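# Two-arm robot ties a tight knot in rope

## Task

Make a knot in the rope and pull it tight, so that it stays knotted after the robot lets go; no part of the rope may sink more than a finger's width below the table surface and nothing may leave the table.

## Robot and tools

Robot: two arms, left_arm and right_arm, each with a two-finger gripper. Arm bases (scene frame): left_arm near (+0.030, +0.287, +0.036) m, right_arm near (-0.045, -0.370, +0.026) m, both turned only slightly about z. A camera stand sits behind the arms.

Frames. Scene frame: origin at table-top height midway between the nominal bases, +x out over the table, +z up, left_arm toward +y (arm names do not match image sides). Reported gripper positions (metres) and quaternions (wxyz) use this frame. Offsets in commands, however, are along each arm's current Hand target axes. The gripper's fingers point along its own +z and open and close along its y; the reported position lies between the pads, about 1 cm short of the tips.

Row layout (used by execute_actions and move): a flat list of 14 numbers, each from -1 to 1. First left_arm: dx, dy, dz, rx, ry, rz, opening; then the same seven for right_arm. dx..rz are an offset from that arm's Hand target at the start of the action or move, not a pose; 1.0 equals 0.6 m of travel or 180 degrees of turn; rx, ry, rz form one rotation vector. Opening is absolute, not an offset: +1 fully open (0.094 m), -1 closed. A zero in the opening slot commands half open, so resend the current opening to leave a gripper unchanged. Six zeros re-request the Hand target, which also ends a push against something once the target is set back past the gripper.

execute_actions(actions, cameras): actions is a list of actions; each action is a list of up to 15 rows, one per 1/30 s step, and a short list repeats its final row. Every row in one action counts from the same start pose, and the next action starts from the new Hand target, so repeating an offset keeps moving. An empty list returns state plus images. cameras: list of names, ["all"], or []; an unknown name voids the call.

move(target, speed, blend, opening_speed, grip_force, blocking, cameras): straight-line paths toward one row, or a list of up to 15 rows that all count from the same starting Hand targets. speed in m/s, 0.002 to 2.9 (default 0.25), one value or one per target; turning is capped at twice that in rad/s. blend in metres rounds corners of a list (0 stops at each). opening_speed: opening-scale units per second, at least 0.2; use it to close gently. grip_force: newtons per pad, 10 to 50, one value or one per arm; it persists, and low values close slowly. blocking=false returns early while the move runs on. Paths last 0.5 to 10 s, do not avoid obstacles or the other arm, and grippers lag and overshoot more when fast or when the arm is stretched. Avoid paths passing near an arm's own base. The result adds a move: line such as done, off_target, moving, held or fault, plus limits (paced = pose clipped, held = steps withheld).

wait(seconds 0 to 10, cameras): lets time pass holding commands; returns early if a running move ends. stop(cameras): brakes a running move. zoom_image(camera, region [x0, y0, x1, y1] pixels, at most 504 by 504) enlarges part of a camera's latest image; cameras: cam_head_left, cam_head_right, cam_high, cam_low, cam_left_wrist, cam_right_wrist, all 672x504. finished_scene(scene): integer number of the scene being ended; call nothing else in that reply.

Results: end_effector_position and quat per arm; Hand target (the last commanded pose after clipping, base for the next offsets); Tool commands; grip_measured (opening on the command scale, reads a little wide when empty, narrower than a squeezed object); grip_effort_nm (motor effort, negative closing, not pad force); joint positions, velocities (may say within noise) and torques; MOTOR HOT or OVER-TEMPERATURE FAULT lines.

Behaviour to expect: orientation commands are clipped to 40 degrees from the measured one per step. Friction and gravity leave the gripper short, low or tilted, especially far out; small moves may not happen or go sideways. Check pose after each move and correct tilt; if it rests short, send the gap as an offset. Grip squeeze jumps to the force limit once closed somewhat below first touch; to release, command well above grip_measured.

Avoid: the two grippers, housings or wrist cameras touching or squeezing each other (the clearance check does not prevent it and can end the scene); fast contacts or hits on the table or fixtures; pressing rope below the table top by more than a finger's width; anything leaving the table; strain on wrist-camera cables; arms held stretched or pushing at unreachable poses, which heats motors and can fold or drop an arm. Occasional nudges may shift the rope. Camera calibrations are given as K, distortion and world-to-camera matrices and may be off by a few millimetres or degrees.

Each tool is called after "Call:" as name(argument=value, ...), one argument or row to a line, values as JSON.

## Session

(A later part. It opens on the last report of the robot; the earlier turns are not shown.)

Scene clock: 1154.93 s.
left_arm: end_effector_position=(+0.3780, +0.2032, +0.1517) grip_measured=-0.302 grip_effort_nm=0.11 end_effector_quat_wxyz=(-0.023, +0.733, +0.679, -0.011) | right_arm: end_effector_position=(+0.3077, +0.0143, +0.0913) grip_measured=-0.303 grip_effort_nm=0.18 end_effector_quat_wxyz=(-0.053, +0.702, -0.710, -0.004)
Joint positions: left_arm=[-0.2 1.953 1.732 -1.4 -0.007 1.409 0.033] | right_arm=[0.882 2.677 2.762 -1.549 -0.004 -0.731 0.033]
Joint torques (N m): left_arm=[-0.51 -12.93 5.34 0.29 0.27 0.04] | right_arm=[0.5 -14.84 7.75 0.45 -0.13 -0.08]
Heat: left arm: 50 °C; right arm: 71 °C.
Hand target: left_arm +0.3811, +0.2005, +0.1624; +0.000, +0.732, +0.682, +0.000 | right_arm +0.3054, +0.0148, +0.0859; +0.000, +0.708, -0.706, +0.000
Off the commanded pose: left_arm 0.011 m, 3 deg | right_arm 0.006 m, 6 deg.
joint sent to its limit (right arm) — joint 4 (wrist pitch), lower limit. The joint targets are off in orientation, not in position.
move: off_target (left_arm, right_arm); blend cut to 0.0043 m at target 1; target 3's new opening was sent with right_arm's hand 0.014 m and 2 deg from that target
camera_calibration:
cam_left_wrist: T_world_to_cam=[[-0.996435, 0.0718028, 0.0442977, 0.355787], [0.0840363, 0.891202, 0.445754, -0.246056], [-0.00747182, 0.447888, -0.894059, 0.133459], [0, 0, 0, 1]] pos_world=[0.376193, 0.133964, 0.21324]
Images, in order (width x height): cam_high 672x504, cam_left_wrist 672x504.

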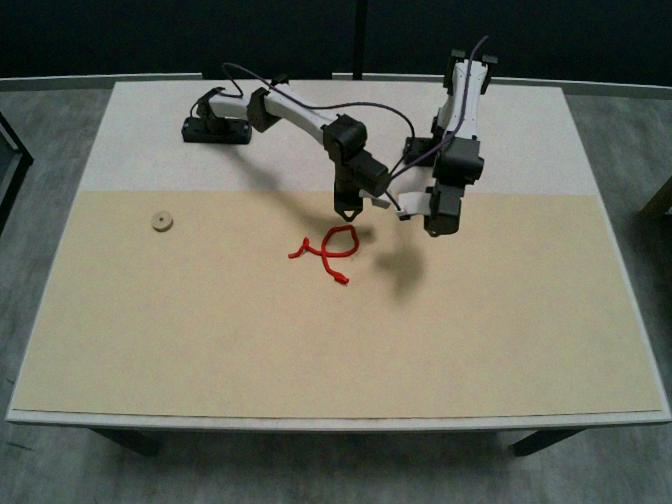

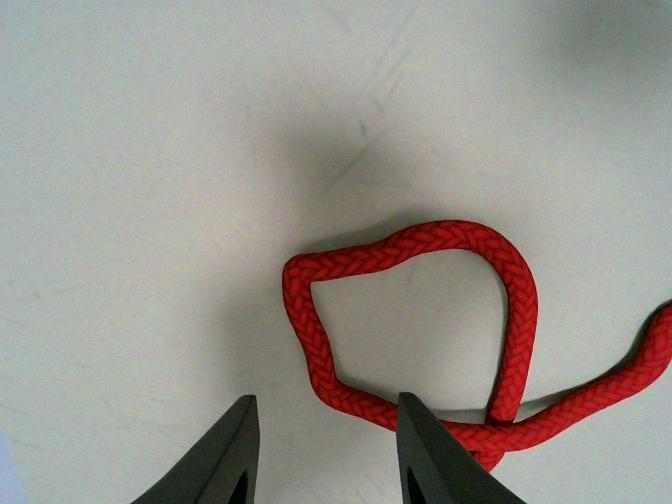

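Call:
move(
  target=[
    [0,0,0,0,0,0,-0.3,-0.015,-0.024,0.03,0,0,0.528,0],
    [0,0,0,0,0,0,-0.3,-0.015,-0.024,0.108,0,0,0.528,0],
    [0,0,0,0,0,0,-0.3,-0.015,-0.024,0.108,0,0,0.528,-1],
  ],
  speed=0.3,
  blend=[0.01,0,0],
  cameras=["cam_left_wrist"],
)

Scene clock: 1177.17 s.
left_arm: end_effector_position=(+0.3780, +0.2032, +0.1517) grip_measured=-0.302 grip_effort_nm=0.11 end_effector_quat_wxyz=(-0.023, +0.733, +0.679, -0.011) | right_arm: end_effector_position=(+0.3159, +0.0191, +0.0726) grip_measured=-0.003 grip_effort_nm=0.18 end_effector_quat_wxyz=(+0.041, +0.006, +0.998, +0.036)
Joint positions: left_arm=[-0.2 1.953 1.732 -1.4 -0.007 1.409 0.033] | right_arm=[0.882 2.758 2.845 -1.549 0.012 0.838 0.047]
Joint torques (N m): left_arm=[-0.46 -12.89 5.41 0.28 0.25 0.03] | right_arm=[0.05 -17.29 5.82 0.65 -0.07 -0.04]
Heat: left arm: 50 °C; right arm: 73 °C.
Hand target: left_arm +0.3811, +0.2005, +0.1624; +0.000, +0.732, +0.682, +0.000 | right_arm +0.3159, +0.0191, +0.0727; +0.041, +0.004, +0.998, +0.036 (not the last commanded pose)
Tool commands: left_gripper/opening=-0.3 right_gripper/opening=+0.0
Off the commanded pose: left_arm 0.011 m, 3 deg | right_arm 0.052 m, 8 deg.
elbow stopped short (right arm): the move would have taken joint 3 (elbow) straighter than the controller allows.
move: held (right_arm; a check stopped the path), off_target (left_arm); path passed 1 of 3 targets; target 3's new opening was not sent; limits=held
pose unreachable (right arm): on one or more control steps of this call, first in action 0 (counted from 0), this arm could not follow its commanded pose, so it was not sent that pose on those steps. It may still have moved: this result reports where it is.
cause: moving toward the commanded pose would bring a part of the arm too close to another arm (this arm's wrist (the part past joint 4) and the left arm's wrist camera, along the way the arms are being sent, or toward where that arm still pushes).
camera_calibration:
cam_left_wrist: T_world_to_cam=[[-0.996435, 0.0718028, 0.0442977, 0.355787], [0.0840363, 0.891202, 0.445754, -0.246056], [-0.00747182, 0.447888, -0.894059, 0.133459], [0, 0, 0, 1]] pos_world=[0.376193, 0.133964, 0.21324]
Images, in order (width x height): cam_left_wrist 672x504.

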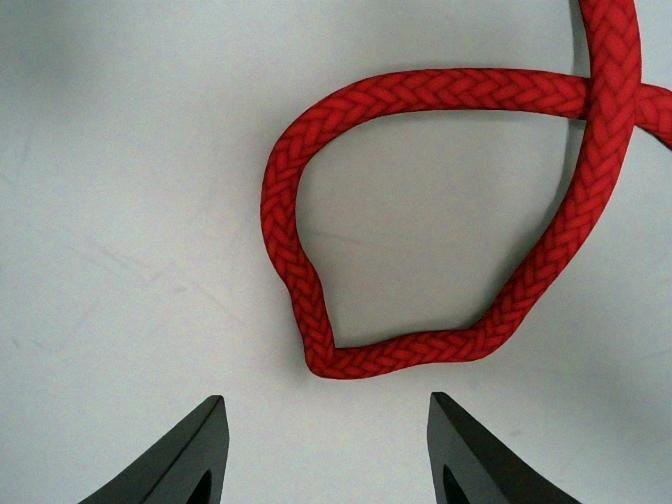

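Call:
move(
  target=[
    [0.136,-0.21,-0.083,0,0,0,-0.3,0,0,0,0,0,0,0],
    [0.136,-0.21,-0.083,0,0,0,-0.3,-0.008,0.006,0.083,0.023,0.026,-0.0025,0],
    [0.136,-0.21,-0.083,0,0,0,-0.3,-0.008,0.006,0.083,0.023,0.026,-0.0025,-1],
    [0.136,-0.21,-0.083,0,0,0,-0.3,-0.008,0.006,0.0,0.023,0.026,-0.0025,-1],
  ],
  speed=0.3,
  cameras=["cam_left_wrist"],
)

Scene clock: 1195.20 s.
left_arm: end_effector_position=(+0.2665, +0.2908, +0.2107) grip_measured=-0.302 grip_effort_nm=0.11 end_effector_quat_wxyz=(+0.000, +0.730, +0.684, +0.006) | right_arm: end_effector_position=(+0.3189, +0.0232, +0.0522) grip_measured=-0.829 grip_effort_nm=-1.00 end_effector_quat_wxyz=(+0.037, +0.000, +0.999, +0.034)
Joint positions: left_arm=[0.051 1.446 1.393 -1.51 -0.007 1.648 0.033] | right_arm=[0.882 2.805 2.855 -1.521 0.009 0.828 0.008]
Joint torques (N m): left_arm=[0.23 -5.89 5.31 0.07 0.27 0.22] | right_arm=[-0.43 -21.04 6.82 0.42 -0.17 -0.07]
Heat: left arm: 49 °C; right arm: 72 °C.
Hand target: left_arm +0.2611, +0.2908, +0.2120; +0.000, +0.732, +0.682, +0.000 | right_arm +0.3207, +0.0227, +0.0735; +0.000, +0.000, +1.000, +0.000
Off the commanded pose: left_arm 0.005 m, 1 deg | right_arm 0.021 m, 6 deg.
elbow stopped short (right arm): the move would have taken joint 3 (elbow) straighter than the controller allows.
move: off_target (right_arm); target 3's new opening was sent with right_arm's hand 0.009 m and 3 deg from that target
camera_calibration:
cam_left_wrist: T_world_to_cam=[[-0.998092, 0.0605685, -0.0119834, 0.251298], [0.0491587, 0.89699, 0.439309, -0.332121], [0.0373572, 0.437882, -0.898256, 0.138014], [0, 0, 0, 1]] pos_world=[0.26199, 0.222254, 0.272887]
Images, in order (width x height): cam_left_wrist 672x504.

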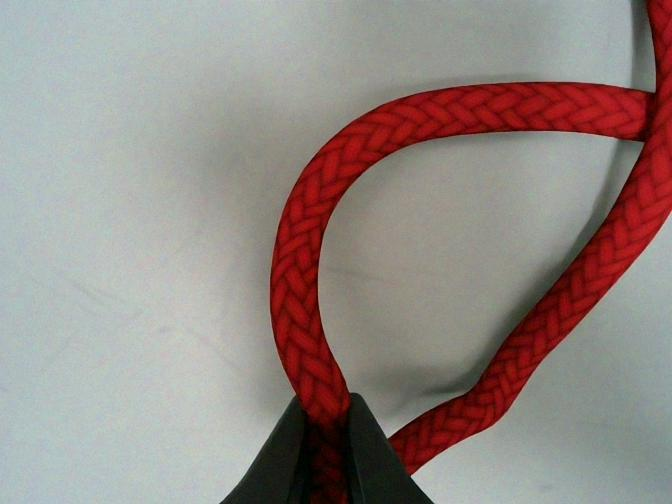

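Call:
move(
  target=[
    [0,0,0,0,0,0,-0.3,0,0,-0.045,0,0,0,-1],
    [0,0,0,0,0,0,-0.3,-0.058,-0.158,-0.045,0,0,0,-1],
    [0,0,0,0,0,0,-0.3,-0.093,-0.313,0.02,0,0,0,-1],
    [0,0,0,0,0,0,-0.3,-0.093,-0.313,0.08,0,0,0,-1],
  ],
  speed=0.25,
  blend=[0.01,0.03,0.01,0],
  cameras=["cam_high","cam_left_wrist"],
)

Call:
zoom_image(
  camera="cam_high",
  region=[250, 180, 410, 300],
)

Scene clock: 1212.00 s.
left_arm: end_effector_position=(+0.2665, +0.2908, +0.2107) grip_measured=-0.302 grip_effort_nm=0.11 end_effector_quat_wxyz=(+0.000, +0.730, +0.684, +0.006) | right_arm: end_effector_position=(+0.3663, -0.1738, +0.0197) grip_measured=-0.829 grip_effort_nm=-0.99 end_effector_quat_wxyz=(-0.029, +0.008, +0.999, -0.016)
Joint positions: left_arm=[0.051 1.446 1.393 -1.51 -0.007 1.648 0.033] | right_arm=[0.502 2.448 2.045 -1.234 0.003 0.463 0.008]
Joint torques (N m): left_arm=[0.21 -5.96 5.37 0.08 0.26 0.22] | right_arm=[0.57 -17.98 4.52 0.88 -0.12 -0.08]
Heat: left arm: 46 °C; right arm: 79 °C. Fold the right arm in close to its base, or ease its load, before you think long.
Hand target: left_arm +0.2611, +0.2908, +0.2120; +0.000, +0.732, +0.682, +0.000 | right_arm +0.3764, -0.1652, +0.0255; +0.001, +0.001, +1.000, +0.000
Off the commanded pose: left_arm 0.006 m, 1 deg | right_arm 0.014 m, 4 deg.
MOTOR HOT: joint 2 (shoulder) of the right arm reports 79 °C; the controller's stop level is 90 °C. To cool a motor, set the load down, stop pushing, or move to a pose that needs little force.
elbow stopped short (right arm): the move would have taken joint 3 (elbow) straighter than the controller allows.
move: off_target (right_arm)
camera_calibration:
cam_left_wrist: T_world_to_cam=[[-0.998092, 0.0605685, -0.0119834, 0.251298], [0.0491587, 0.89699, 0.439309, -0.332121], [0.0373572, 0.437882, -0.898256, 0.138014], [0, 0, 0, 1]] pos_world=[0.26199, 0.222254, 0.272887]
Images, in order (width x height): cam_high 672x504, cam_left_wrist 672x504.

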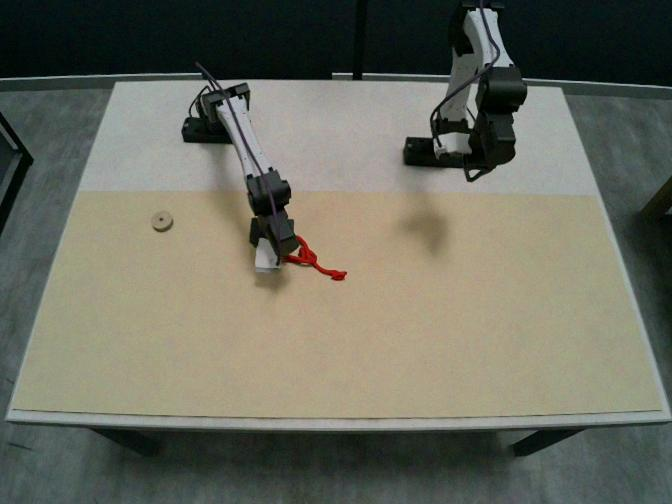

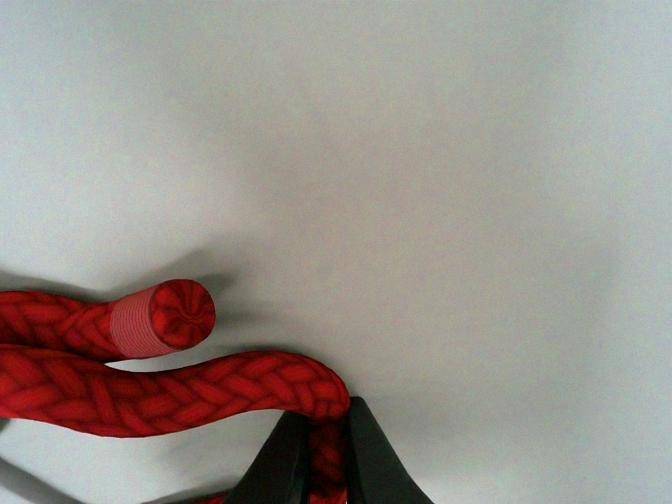

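Scaled by 3.150 from the camera's 672x504 image, which has a finer 960x720 frame.

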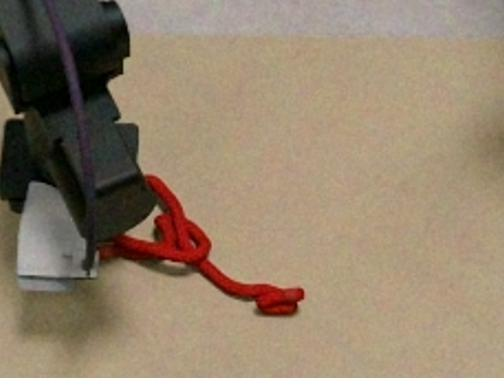

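Call:
move(
  target=[
    [0,0,0,0,0,0,-0.3,0,0,-0.06,0,0,0,-1],
    [0,0,0,0,0,0,-0.3,-0.11,0,-0.06,0,0,0,-1],
    [0,0,0,0,0,0,-0.3,-0.11,0,0,0,0,0,-1],
    [0,0,0,0,0,0,-0.3,-0.11,0,0,0,0,0,-0.4],
    [0,0,0,0,0,0,-0.3,-0.11,0,-0.13,0,0,0,-0.3],
  ],
  speed=0.25,
  blend=[0.01,0.01,0,0,0],
  cameras=["cam_left_wrist"],
)

Call:
move(
  target=[0,0,0,0,0,0,-0.3,0.37,-0.2,-0.05,0,0,0,-0.3],
  speed=0.4,
  cameras=["cam_high"],
)

Call:
zoom_image(
  camera="cam_high",
  region=[250, 190, 370, 300],
)

Scene clock: 1232.53 s.
left_arm: end_effector_position=(+0.2665, +0.2908, +0.2107) grip_measured=-0.302 grip_effort_nm=0.11 end_effector_quat_wxyz=(+0.000, +0.730, +0.684, +0.006) | right_arm: end_effector_position=(+0.4466, -0.1650, +0.0951) grip_measured=-0.303 grip_effort_nm=0.18 end_effector_quat_wxyz=(+0.070, +0.005, +0.997, +0.028)
Joint positions: left_arm=[0.051 1.446 1.393 -1.51 -0.007 1.648 0.033] | right_arm=[0.451 2.712 2.842 -1.55 0.003 0.406 0.033]
Joint torques (N m): left_arm=[0.13 -6 5.35 0.08 0.26 0.22] | right_arm=[0.2 -19.28 5.04 0.56 -0.13 -0.09]
Heat: left arm: 43 °C; right arm: 82 °C. Fold the right arm in close to its base, or ease its load, before you think long.
Hand target: left_arm +0.2611, +0.2908, +0.2120; +0.000, +0.732, +0.682, +0.000 | right_arm +0.4422, -0.1653, +0.1035; +0.000, +0.000, +1.000, +0.000
Off the commanded pose: left_arm 0.006 m, 1 deg | right_arm 0.009 m, 9 deg.
MOTOR HOT: still on. Joint 2 (shoulder) of the right arm reports 82 °C.
elbow stopped short (right arm): the move would have taken joint 3 (elbow) straighter than the controller allows.
joint sent to its limit (right arm) — joint 4 (wrist pitch), lower limit. The joint targets are off in orientation, not in position.
move: off_target (right_arm); target 4's new opening was sent with right_arm's hand 0.007 m and 3 deg from that target; target 5's new opening was sent with right_arm's hand 0.009 m and 9 deg from that target
camera_calibration:
cam_left_wrist: T_world_to_cam=[[-0.998092, 0.0605685, -0.0119834, 0.251298], [0.0491587, 0.89699, 0.439309, -0.332121], [0.0373572, 0.437882, -0.898256, 0.138014], [0, 0, 0, 1]] pos_world=[0.26199, 0.222254, 0.272887]
Images, in order (width x height): cam_left_wrist 672x504.

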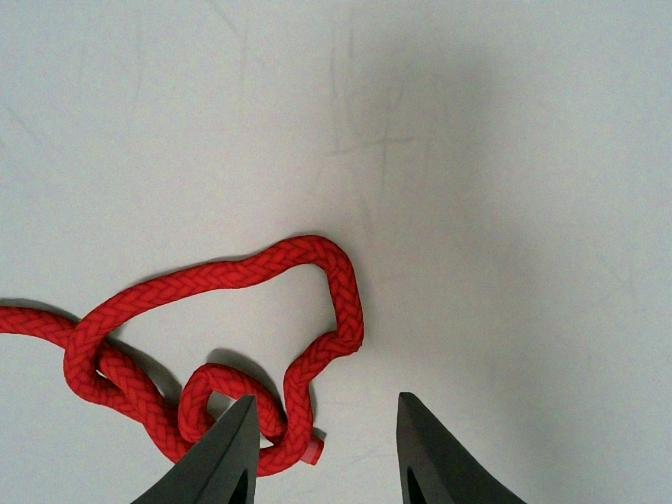

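Scene clock: 1234.07 s.
left_arm: end_effector_position=(+0.2665, +0.2908, +0.2107) grip_measured=-0.302 grip_effort_nm=0.11 end_effector_quat_wxyz=(+0.000, +0.730, +0.684, +0.006) | right_arm: end_effector_position=(+0.2171, -0.2844, +0.1338) grip_measured=-0.303 grip_effort_nm=0.18 end_effector_quat_wxyz=(-0.009, +0.001, +1.000, -0.004)
Joint positions: left_arm=[0.051 1.446 1.393 -1.51 -0.007 1.648 0.033] | right_arm=[0.373 1.604 1.279 -1.265 0.003 0.32 0.033]
Joint torques (N m): left_arm=[0.12 -5.94 5.34 0.09 0.24 0.23] | right_arm=[-0.55 -8.65 5.09 0.61 -0.12 -0.08]
Heat: left arm: 43 °C; right arm: 82 °C. Fold the right arm in close to its base, or ease its load, before you think long.
Hand target: left_arm +0.2611, +0.2908, +0.2120; +0.000, +0.732, +0.682, +0.000 | right_arm +0.2201, -0.2851, +0.1333; +0.000, +0.001, +1.000, +0.000
Off the commanded pose: left_arm 0.006 m, 1 deg | right_arm 0.003 m, 1 deg.
MOTOR HOT: still on. Joint 2 (shoulder) of the right arm reports 82 °C.
move: done
Images, in order (width x height): cam_high 672x504.

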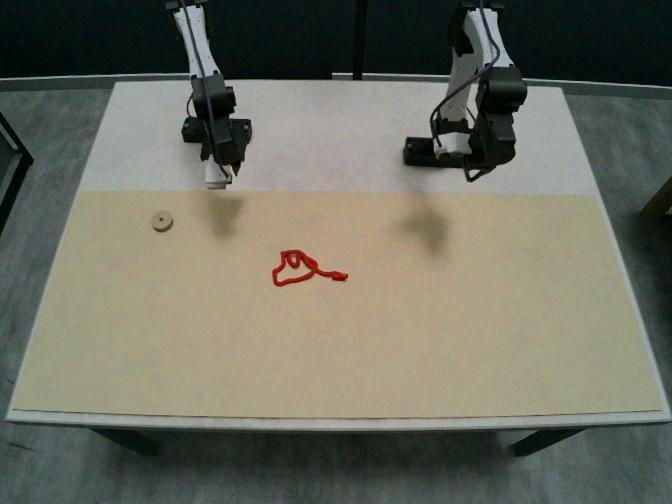

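Scaled by 4.200 from the camera's 672x504 image, which has a finer 960x720 frame.

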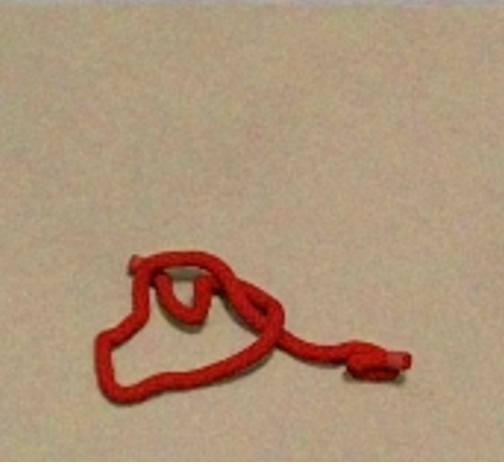

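Call:
wait(
  seconds=8,
)

Call:
move(
  target=[0,0,0,0,0,0,-0.3,-0.318,0.263,0.11,0,0,-0.5,-0.4],
  speed=0.4,
  cameras=["cam_left_wrist"],
)

Scene clock: 1264.73 s.
left_arm: end_effector_position=(+0.2665, +0.2908, +0.2107) grip_measured=-0.302 grip_effort_nm=0.11 end_effector_quat_wxyz=(+0.000, +0.730, +0.684, +0.006) | right_arm: end_effector_position=(+0.2172, -0.2844, +0.1338) grip_measured=-0.303 grip_effort_nm=0.18 end_effector_quat_wxyz=(-0.008, +0.001, +1.000, -0.004)
Joint positions: left_arm=[0.051 1.446 1.393 -1.51 -0.007 1.648 0.033] | right_arm=[0.373 1.604 1.279 -1.265 0.003 0.32 0.033]
Joint torques (N m): left_arm=[0.14 -5.9 5.39 0.08 0.25 0.24] | right_arm=[-0.55 -8.66 5.09 0.62 -0.13 -0.09]
Heat: left arm: 40 °C; right arm: 67 °C.
Hand target: left_arm +0.2611, +0.2908, +0.2120; +0.000, +0.732, +0.682, +0.000 | right_arm +0.2201, -0.2851, +0.1333; +0.000, +0.001, +1.000, +0.000
Tool commands: left_gripper/opening=-0.3 right_gripper/opening=-0.3
Off the commanded pose: left_arm 0.006 m, 1 deg | right_arm 0.003 m, 1 deg.
MOTOR HOT: cleared for the motors of the right arm.
wait: 8.00 s; at rest from the start

Scene clock: 1267.70 s.
left_arm: end_effector_position=(+0.2665, +0.2908, +0.2107) grip_measured=-0.302 grip_effort_nm=0.11 end_effector_quat_wxyz=(+0.000, +0.730, +0.684, +0.006) | right_arm: end_effector_position=(+0.4150, -0.1300, +0.0737) grip_measured=-0.397 grip_effort_nm=-0.10 end_effector_quat_wxyz=(-0.032, +0.701, -0.713, +0.011)
Joint positions: left_arm=[0.051 1.446 1.393 -1.51 -0.007 1.648 0.033] | right_arm=[0.537 2.708 2.752 -1.546 0.003 -1.071 0.028]
Joint torques (N m): left_arm=[0.12 -5.9 5.39 0.07 0.25 0.24] | right_arm=[0.62 -14.91 7.58 0.32 -0.21 -0.09]
Heat: left arm: 40 °C; right arm: 66 °C.
Hand target: left_arm +0.2611, +0.2908, +0.2120; +0.000, +0.732, +0.682, +0.000 | right_arm +0.4112, -0.1276, +0.0675; +0.000, +0.707, -0.708, +0.000
Off the commanded pose: left_arm 0.006 m, 1 deg | right_arm 0.008 m, 4 deg.
joint sent to its limit (right arm) — joint 4 (wrist pitch), lower limit. The joint targets are off in orientation, not in position.
move: off_target (right_arm)
camera_calibration:
cam_left_wrist: T_world_to_cam=[[-0.998092, 0.0605685, -0.0119834, 0.251298], [0.0491587, 0.89699, 0.439309, -0.332121], [0.0373572, 0.437882, -0.898256, 0.138014], [0, 0, 0, 1]] pos_world=[0.26199, 0.222254, 0.272887]
Images, in order (width x height): cam_left_wrist 672x504.

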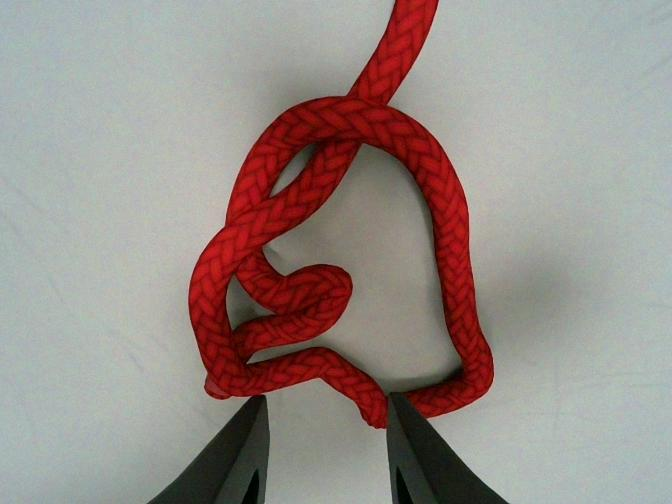

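Call:
move(
  target=[
    [0,0,0,0,0,0,-0.3,0,-0.023,0.01,0,0,0.5,-0.35],
    [0,0,0,0,0,0,-0.3,0,-0.023,0.076,0,0,0.5,-0.35],
    [0,0,0,0,0,0,-0.3,0,-0.023,0.076,0,0,0.5,-1],
    [0,0,0,0,0,0,-0.3,0,-0.115,0.04,0,0,0.5,-1],
  ],
  speed=0.2,
  blend=[0.005,0,0,0],
  cameras=["cam_left_wrist"],
)

Scene clock: 1306.70 s.
left_arm: end_effector_position=(+0.2665, +0.2908, +0.2107) grip_measured=-0.302 grip_effort_nm=0.11 end_effector_quat_wxyz=(+0.000, +0.730, +0.684, +0.006) | right_arm: end_effector_position=(+0.4674, -0.1300, +0.0286) grip_measured=-0.826 grip_effort_nm=-0.99 end_effector_quat_wxyz=(+0.085, +0.002, +0.995, +0.042)
Joint positions: left_arm=[0.051 1.446 1.393 -1.51 -0.007 1.648 0.033] | right_arm=[0.492 2.857 2.852 -1.376 -0.004 0.442 0.008]
Joint torques (N m): left_arm=[0.1 -6.04 5.34 0.05 0.26 0.24] | right_arm=[-0.31 -19.75 7.31 1.13 -0.06 -0.1]
Heat: left arm: 38 °C; right arm: 68 °C.
Hand target: left_arm +0.2611, +0.2908, +0.2120; +0.000, +0.732, +0.682, +0.000 | right_arm +0.4801, -0.1276, +0.0435; +0.000, +0.000, +1.000, +0.000
Off the commanded pose: left_arm 0.006 m, 1 deg | right_arm 0.020 m, 11 deg.
elbow stopped short (right arm): the move would have taken joint 3 (elbow) straighter than the controller allows.
move: off_target (right_arm)
camera_calibration:
cam_left_wrist: T_world_to_cam=[[-0.998092, 0.0605685, -0.0119834, 0.251298], [0.0491587, 0.89699, 0.439309, -0.332121], [0.0373572, 0.437882, -0.898256, 0.138014], [0, 0, 0, 1]] pos_world=[0.26199, 0.222254, 0.272887]
Images, in order (width x height): cam_left_wrist 672x504.

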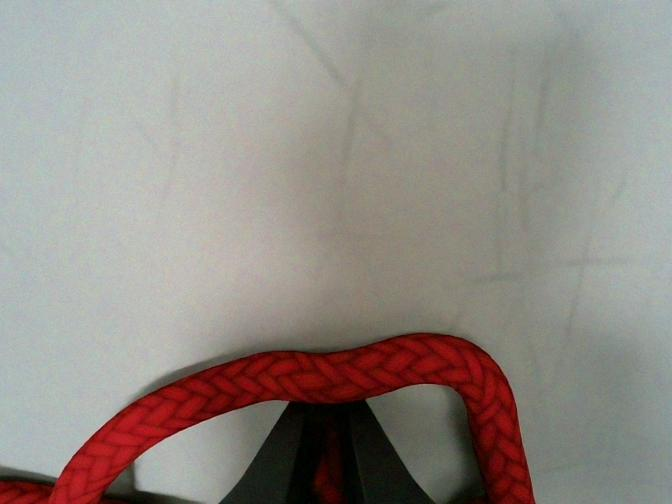

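Call:
move(
  target=[0,0,0,0,0,0,-0.3,0.03,0,-0.1,0,0,0,-1],
  speed=0.2,
  cameras=["cam_left_wrist","cam_high","cam_head_right"],
)

Call:
zoom_image(
  camera="cam_head_right",
  region=[300, 170, 450, 290],
)

Scene clock: 1313.87 s.
left_arm: end_effector_position=(+0.2665, +0.2908, +0.2107) grip_measured=-0.302 grip_effort_nm=0.11 end_effector_quat_wxyz=(+0.000, +0.730, +0.684, +0.006) | right_arm: end_effector_position=(+0.4640, -0.1316, +0.0805) grip_measured=-0.826 grip_effort_nm=-0.99 end_effector_quat_wxyz=(+0.108, +0.002, +0.993, +0.053)
Joint positions: left_arm=[0.051 1.446 1.393 -1.51 -0.007 1.648 0.033] | right_arm=[0.492 2.757 2.852 -1.426 -0.004 0.442 0.008]
Joint torques (N m): left_arm=[0.1 -5.94 5.33 0.08 0.24 0.24] | right_arm=[0.85 -21.09 7.21 0.74 -0.05 0.06]
Heat: left arm: 38 °C; right arm: 74 °C.
Hand target: left_arm +0.2611, +0.2908, +0.2120; +0.000, +0.732, +0.682, +0.000 | right_arm +0.4621, -0.1275, +0.1035; +0.000, +0.001, +1.000, +0.000
Off the commanded pose: left_arm 0.006 m, 1 deg | right_arm 0.023 m, 14 deg.
elbow stopped short (right arm): the move would have taken joint 3 (elbow) straighter than the controller allows.
move: off_target (right_arm)
camera_calibration:
cam_left_wrist: T_world_to_cam=[[-0.998092, 0.0605685, -0.0119834, 0.251298], [0.0491587, 0.89699, 0.439309, -0.332121], [0.0373572, 0.437882, -0.898256, 0.138014], [0, 0, 0, 1]] pos_world=[0.26199, 0.222254, 0.272887]
Images, in order (width x height): cam_head_right 672x504, cam_high 672x504, cam_left_wrist 672x504.

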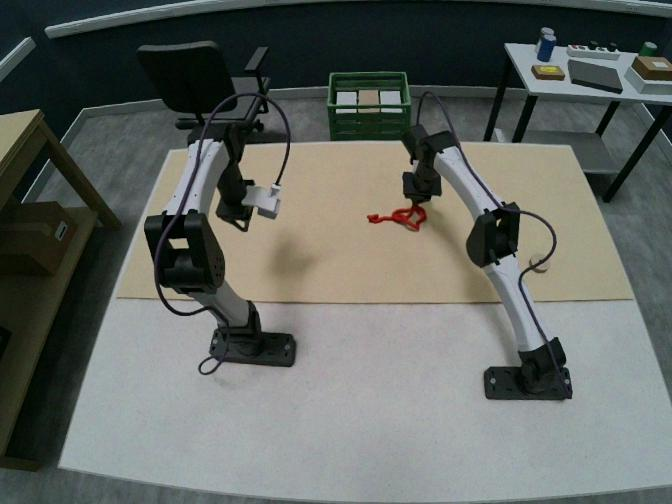

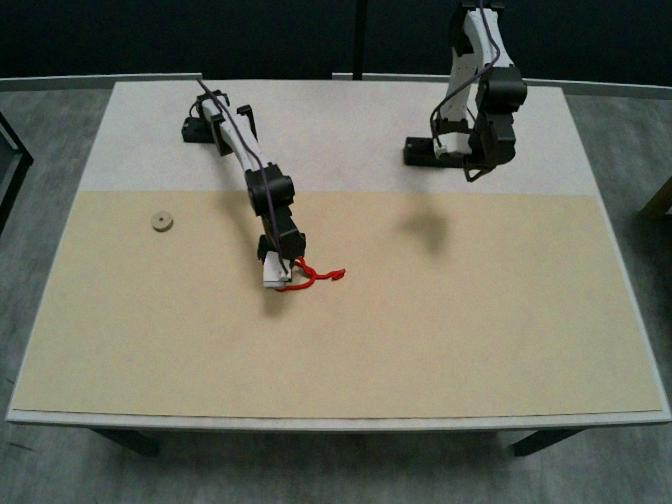

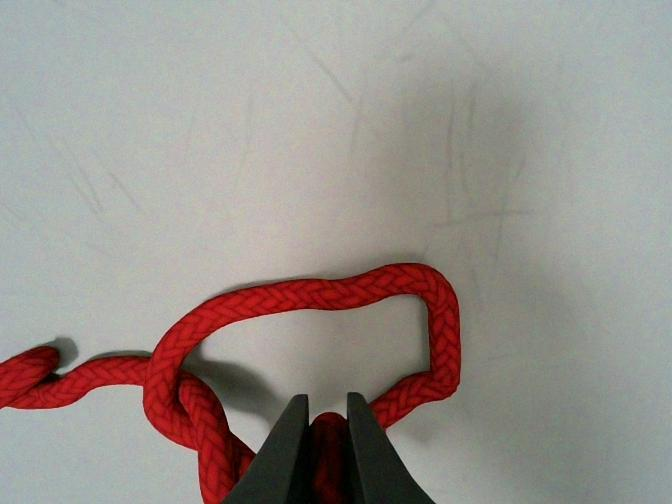

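Scaled by 3.360 from the camera's 672x504 image, which has a finer 960x720 frame.

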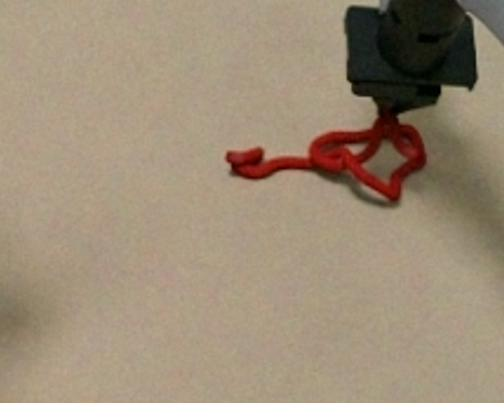

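Call:
move(
  target=[
    [0,0,0,0,0,0,-0.3,0.02,0,-0.07,0,0,0,-1],
    [0,0,0,0,0,0,-0.3,0.07,-0.18,-0.05,0,0,0,-1],
    [0,0,0,0,0,0,-0.3,0.08,-0.21,0.07,0,0,0,-1],
  ],
  speed=0.2,
  blend=[0.02,0.02,0],
  cameras=["cam_left_wrist","cam_high","cam_head_right"],
)

Call:
zoom_image(
  camera="cam_head_right",
  region=[320, 170, 500, 290],
)

Call:
zoom_image(
  camera="cam_high",
  region=[210, 190, 370, 310],
)

Scene clock: 1329.80 s.
left_arm: end_effector_position=(+0.2665, +0.2908, +0.2107) grip_measured=-0.302 grip_effort_nm=0.11 end_effector_quat_wxyz=(+0.000, +0.730, +0.684, +0.006) | right_arm: end_effector_position=(+0.4060, -0.2496, +0.0485) grip_measured=-0.826 grip_effort_nm=-0.99 end_effector_quat_wxyz=(-0.024, -0.001, +1.000, -0.004)
Joint positions: left_arm=[0.051 1.446 1.393 -1.51 -0.007 1.648 0.033] | right_arm=[0.315 2.467 2.196 -1.347 -0.004 0.258 0.008]
Joint torques (N m): left_arm=[0.17 -5.98 5.31 0.08 0.24 0.24] | right_arm=[-0.83 -19.08 5.39 0.56 -0.06 -0.09]
Heat: left arm: 38 °C; right arm: 82 °C. Fold the right arm in close to its base, or ease its load, before you think long.
Hand target: left_arm +0.2611, +0.2908, +0.2120; +0.000, +0.732, +0.682, +0.000 | right_arm +0.4141, -0.2535, +0.0616; +0.001, +0.001, +1.000, +0.000
Off the commanded pose: left_arm 0.006 m, 1 deg | right_arm 0.016 m, 3 deg.
MOTOR HOT: joint 2 (shoulder) of the right arm reports 82 °C; the controller's stop level is 90 °C. To cool a motor, set the load down, stop pushing, or move to a pose that needs little force.
elbow stopped short (right arm): the move would have taken joint 3 (elbow) straighter than the controller allows.
move: off_target (right_arm)
camera_calibration:
cam_left_wrist: T_world_to_cam=[[-0.998092, 0.0605685, -0.0119834, 0.251298], [0.0491587, 0.89699, 0.439309, -0.332121], [0.0373572, 0.437882, -0.898256, 0.138014], [0, 0, 0, 1]] pos_world=[0.26199, 0.222254, 0.272887]
Images, in order (width x height): cam_head_right 672x504, cam_high 672x504, cam_left_wrist 672x504.

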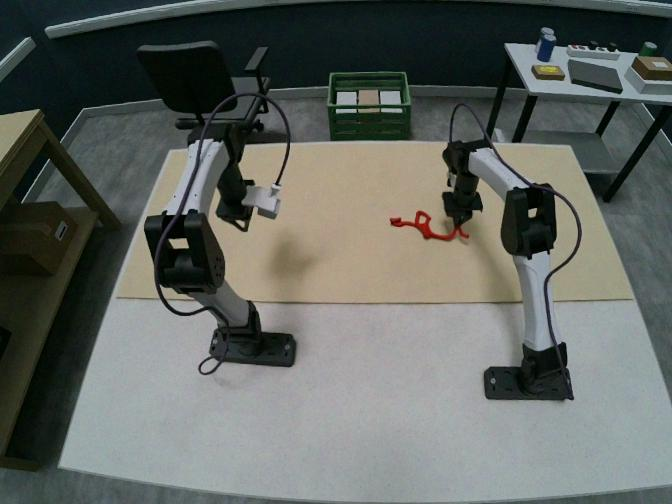

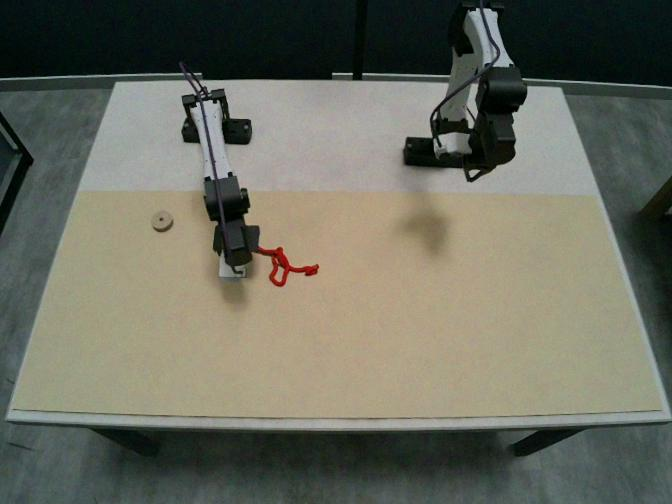

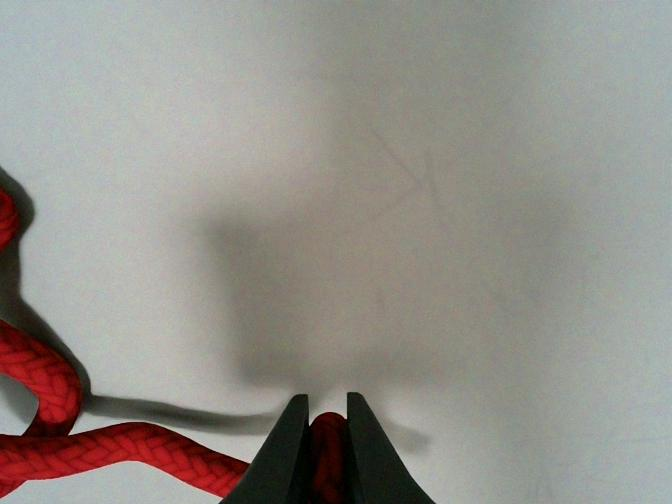

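Scaled by 2.800 from the camera's 672x504 image, which has a finer 960x720 frame.

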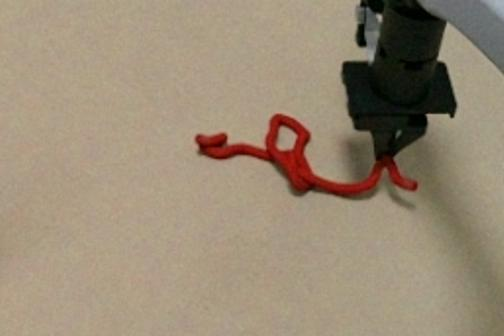

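Scaled by 3.150 from the camera's 672x504 image, which has a finer 960x720 frame.

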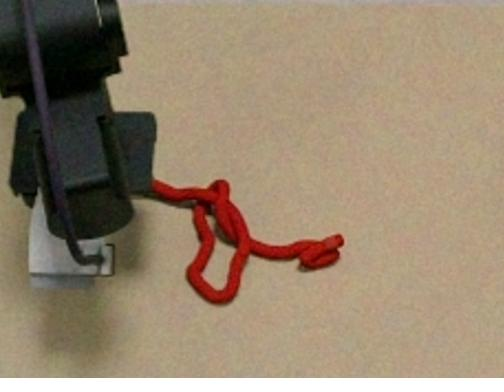

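Call:
move(
  target=[0,0,0,0,0,0,-0.3,0.21,0.08,0.045,0,0,0,-1],
  speed=0.2,
  cameras=["cam_high","cam_left_wrist"],
)

Call:
zoom_image(
  camera="cam_high",
  region=[210, 170, 370, 290],
)

Scene clock: 1341.33 s.
left_arm: end_effector_position=(+0.2665, +0.2908, +0.2107) grip_measured=-0.302 grip_effort_nm=0.11 end_effector_quat_wxyz=(+0.000, +0.730, +0.684, +0.006) | right_arm: end_effector_position=(+0.2825, -0.2083, +0.0253) grip_measured=-0.826 grip_effort_nm=-1.00 end_effector_quat_wxyz=(-0.022, -0.002, +1.000, -0.009)
Joint positions: left_arm=[0.051 1.446 1.393 -1.51 -0.007 1.648 0.033] | right_arm=[0.512 2.063 1.419 -0.974 -0.004 0.453 0.008]
Joint torques (N m): left_arm=[0.17 -5.94 5.38 0.07 0.24 0.23] | right_arm=[0.25 -15.32 4.7 0.55 -0.06 0.1]
Heat: left arm: 37 °C; right arm: 81 °C. Fold the right arm in close to its base, or ease its load, before you think long.
Hand target: left_arm +0.2611, +0.2908, +0.2120; +0.000, +0.732, +0.682, +0.000 | right_arm +0.2881, -0.2054, +0.0344; +0.000, +0.001, +1.000, +0.000
Off the commanded pose: left_arm 0.006 m, 1 deg | right_arm 0.011 m, 3 deg.
MOTOR HOT: still on. Joint 2 (shoulder) of the right arm reports 81 °C.
move: off_target (right_arm)
camera_calibration:
cam_left_wrist: T_world_to_cam=[[-0.998092, 0.0605685, -0.0119834, 0.251298], [0.0491587, 0.89699, 0.439309, -0.332121], [0.0373572, 0.437882, -0.898256, 0.138014], [0, 0, 0, 1]] pos_world=[0.26199, 0.222254, 0.272887]
Images, in order (width x height): cam_high 672x504, cam_left_wrist 672x504.

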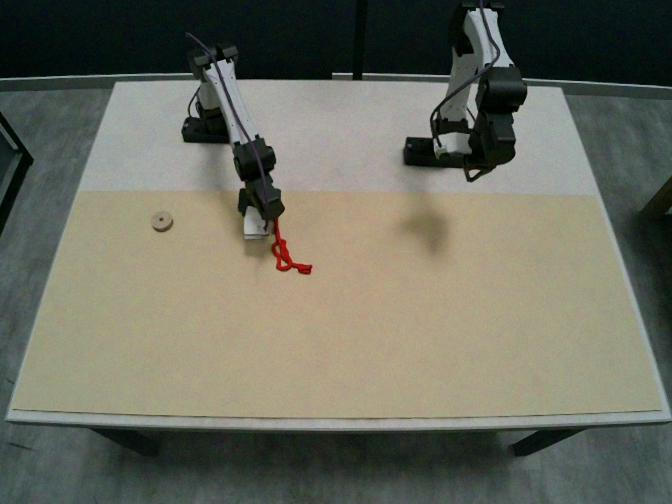

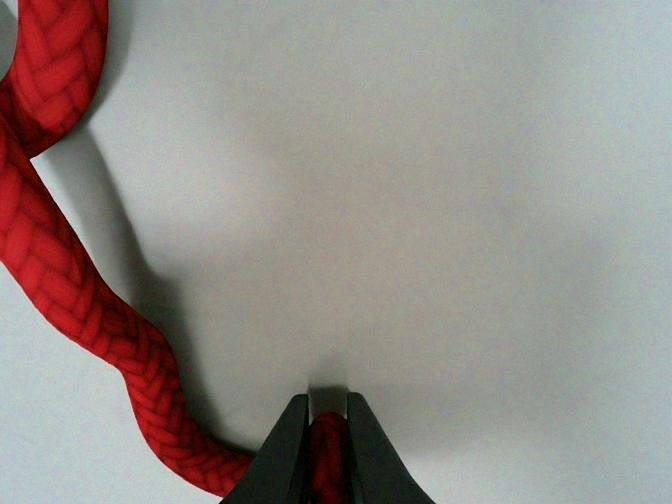

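Scaled by 3.150 from the camera's 672x504 image, which has a finer 960x720 frame.

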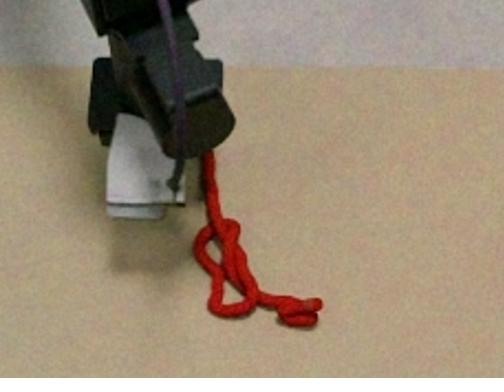

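Call:
move(
  target=[0,0,0,0,0,0,-0.3,0.11,0.22,-0.005,0,0,0,-1],
  speed=0.2,
  cameras=["cam_high"],
)

Call:
zoom_image(
  camera="cam_high",
  region=[230, 170, 390, 290],
)

Scene clock: 1350.70 s.
left_arm: end_effector_position=(+0.2665, +0.2908, +0.2107) grip_measured=-0.302 grip_effort_nm=0.12 end_effector_quat_wxyz=(+0.000, +0.730, +0.684, +0.006) | right_arm: end_effector_position=(+0.2197, -0.0733, +0.0384) grip_measured=-0.826 grip_effort_nm=-1.00 end_effector_quat_wxyz=(+0.003, -0.005, +1.000, +0.006)
Joint positions: left_arm=[0.051 1.446 1.393 -1.51 -0.007 1.648 0.033] | right_arm=[0.897 2.108 1.546 -0.996 -0.003 0.831 0.008]
Joint torques (N m): left_arm=[0.06 -5.96 5.37 0.05 0.25 0.23] | right_arm=[-0.2 -11.02 7.77 0.23 -0.04 0.1]
Heat: left arm: 37 °C; right arm: 77 °C. Fold the right arm in close to its base, or ease its load, before you think long.
Hand target: left_arm +0.2611, +0.2908, +0.2120; +0.000, +0.732, +0.682, +0.000 | right_arm +0.2222, -0.0733, +0.0373; +0.000, +0.001, +1.000, +0.000
Off the commanded pose: left_arm 0.006 m, 1 deg | right_arm 0.003 m, 1 deg.
MOTOR HOT: still on. Joint 2 (shoulder) of the right arm reports 77 °C.
move: done
Images, in order (width x height): cam_high 672x504.

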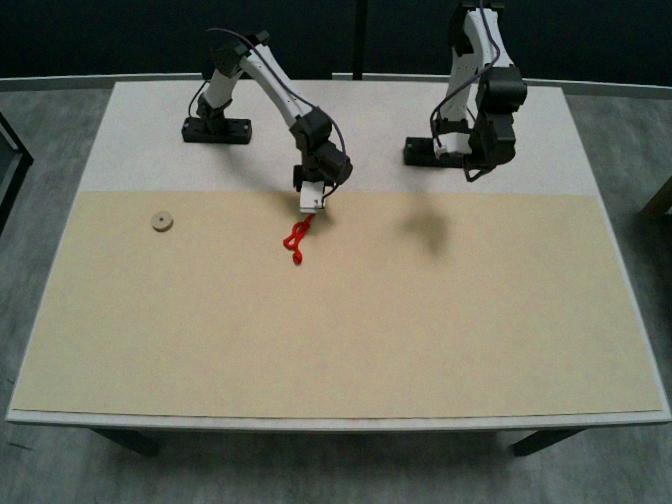

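Scaled by 3.150 from the camera's 672x504 image, which has a finer 960x720 frame.

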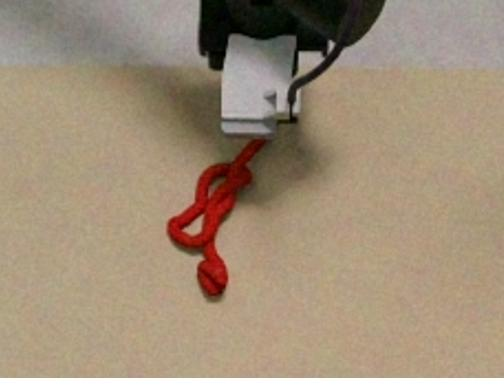

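Call:
move(
  target=[
    [0,0,0,0,0,0,0,0.083,0.133,0,0,0,0,-1],
    [-0.437,0.198,0.15,0,0,-0.522,0,0.083,0.133,0,0,0,0,-1],
  ],
  speed=0.3,
  cameras=["cam_high","cam_right_wrist"],
)

Call:
wait(
  seconds=0,
  cameras=["cam_left_wrist"],
)

Scene clock: 1371.37 s.
left_arm: end_effector_position=(+0.3595, +0.0251, +0.1174) grip_measured=-0.002 grip_effort_nm=0.11 end_effector_quat_wxyz=(-0.002, +0.004, +1.000, +0.004) | right_arm: end_effector_position=(+0.1698, +0.0075, +0.0402) grip_measured=-0.826 grip_effort_nm=-0.99 end_effector_quat_wxyz=(+0.003, -0.006, +1.000, +0.008)
Joint positions: left_arm=[-0.633 2.179 1.935 -1.336 -0.003 -0.663 0.047] | right_arm=[1.108 2.244 1.774 -1.084 -0.002 1.041 0.008]
Joint torques (N m): left_arm=[-0.76 -10.7 8.76 0.12 0.14 -0.01] | right_arm=[-0.36 -12.16 7.8 0.21 -0.04 0.11]
Heat: left arm: 37 °C; right arm: 70 °C.
Hand target: left_arm +0.3610, +0.0209, +0.1222; +0.000, +0.001, +1.000, +0.000 | right_arm +0.1725, +0.0066, +0.0373; +0.000, +0.001, +1.000, +0.000
Off the commanded pose: left_arm 0.007 m, 1 deg | right_arm 0.004 m, 1 deg.
MOTOR HOT: cleared for the motors of the right arm.
move: done
camera_calibration:
cam_right_wrist: T_world_to_cam=[[0.0238471, -0.999713, -0.00215986, 0.0000568938], [-0.917935, -0.0227521, 0.396078, 0.180701], [-0.396014, -0.00746272, -0.918214, 0.194263], [0, 0, 0, 1]] pos_world=[0.242801, 0.00561794, 0.106804]
Images, in order (width x height): cam_high 672x504, cam_right_wrist 672x504.

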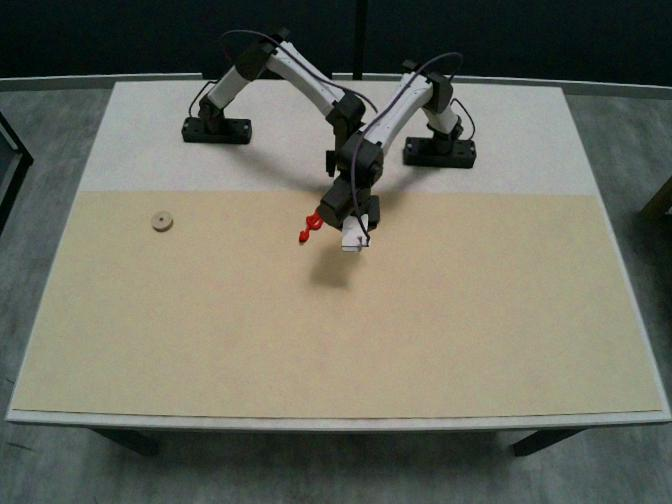

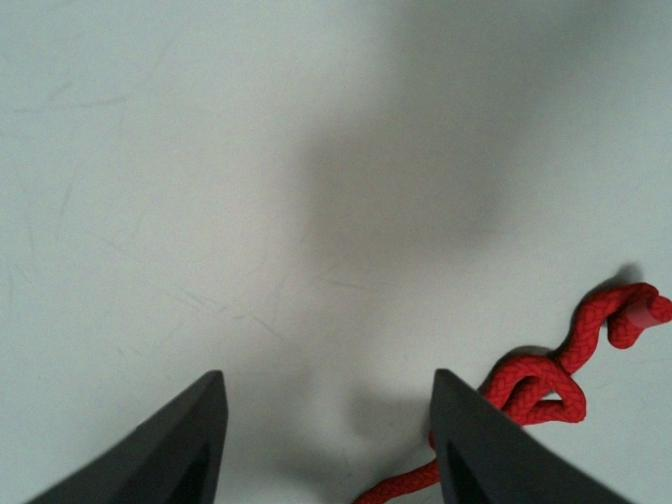

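Scene clock: 1371.37 s.
left_arm: end_effector_position=(+0.3595, +0.0251, +0.1174) grip_measured=-0.002 grip_effort_nm=0.11 end_effector_quat_wxyz=(-0.002, +0.004, +1.000, +0.004) | right_arm: end_effector_position=(+0.1698, +0.0075, +0.0402) grip_measured=-0.826 grip_effort_nm=-0.99 end_effector_quat_wxyz=(+0.003, -0.006, +1.000, +0.008)
Joint positions: left_arm=[-0.633 2.179 1.935 -1.336 -0.003 -0.663 0.047] | right_arm=[1.108 2.244 1.774 -1.084 -0.002 1.041 0.008]
Joint torques (N m): left_arm=[-0.76 -10.7 8.76 0.12 0.14 -0.01] | right_arm=[-0.36 -12.16 7.8 0.21 -0.04 0.11]
Heat: left arm: 37 °C; right arm: 70 °C.
Hand target: left_arm +0.3610, +0.0209, +0.1222; +0.000, +0.001, +1.000, +0.000 | right_arm +0.1725, +0.0066, +0.0373; +0.000, +0.001, +1.000, +0.000
Tool commands: left_gripper/opening=+0.0 right_gripper/opening=-1.0
Off the commanded pose: left_arm 0.007 m, 1 deg | right_arm 0.004 m, 1 deg.
camera_calibration:
cam_left_wrist: T_world_to_cam=[[-0.00449998, -0.99992, -0.0118559, 0.0285331], [-0.899594, -0.0011297, 0.436726, 0.306523], [-0.436704, 0.0126307, -0.899517, 0.348309], [0, 0, 0, 1]] pos_world=[0.427982, 0.0244777, 0.179781]
Images, in order (width x height): cam_left_wrist 672x504.

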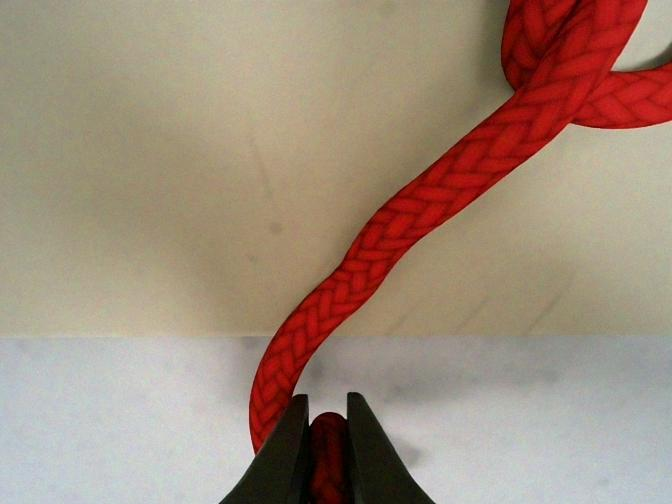

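Call:
move(
  target=[
    [0,0,0,0,0,0,0,0,0,0.01,0,0,0,-1],
    [0,0,0,0,0,0,0,0,0,0.01,0,0,0,-0.3],
    [0,0,0,0,0,0,0,0.05,0,-0.15,0,0,0,-0.3],
    [0,0,0,0,0,0,0,0.033,-0.43,-0.17,0,0,0,-0.3],
    [0.089,-0.21,0.05,0,0,0,-0.1,0.033,-0.43,-0.17,0,0,0,-0.3],
  ],
  speed=0.3,
  blend=[0,0,0.02,0.01,0],
  cameras=["cam_right_wrist"],
)

Scene clock: 1399.23 s.
left_arm: end_effector_position=(+0.3036, -0.1044, +0.0880) grip_measured=-0.098 grip_effort_nm=-0.11 end_effector_quat_wxyz=(-0.002, +0.010, +1.000, +0.003) | right_arm: end_effector_position=(+0.1548, -0.2483, +0.1391) grip_measured=-0.303 grip_effort_nm=0.18 end_effector_quat_wxyz=(+0.001, +0.000, +1.000, -0.001)
Joint positions: left_arm=[-0.921 2.479 2.333 -1.432 -0.001 -0.941 0.042] | right_arm=[0.605 1.425 1.132 -1.277 0.003 0.552 0.033]
Joint torques (N m): left_arm=[0.06 -12.52 8.73 0.11 0.11 -0.01] | right_arm=[-0.55 -7.3 5.03 0.38 -0.12 -0.09]
Heat: left arm: 39 °C; right arm: 68 °C.
Hand target: left_arm +0.3074, -0.1051, +0.0924; +0.000, +0.001, +1.000, -0.001 | right_arm +0.1523, -0.2514, +0.1392; +0.000, +0.001, +1.000, +0.000
Off the commanded pose: left_arm 0.006 m, 1 deg | right_arm 0.004 m, 0 deg.
move: done
camera_calibration:
cam_right_wrist: T_world_to_cam=[[0.0104637, -0.999828, 0.0153339, -0.25556], [-0.916358, -0.00345023, 0.400344, 0.12592], [-0.400222, -0.0182405, -0.916237, 0.274936], [0, 0, 0, 1]] pos_world=[0.228097, -0.250066, 0.205414]
Images, in order (width x height): cam_right_wrist 672x504.

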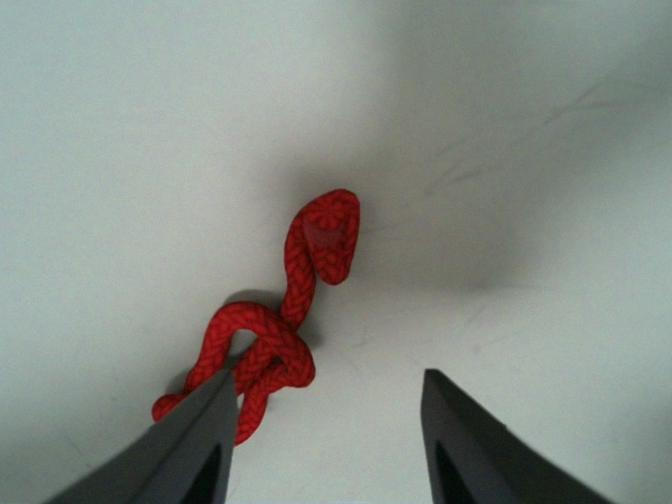

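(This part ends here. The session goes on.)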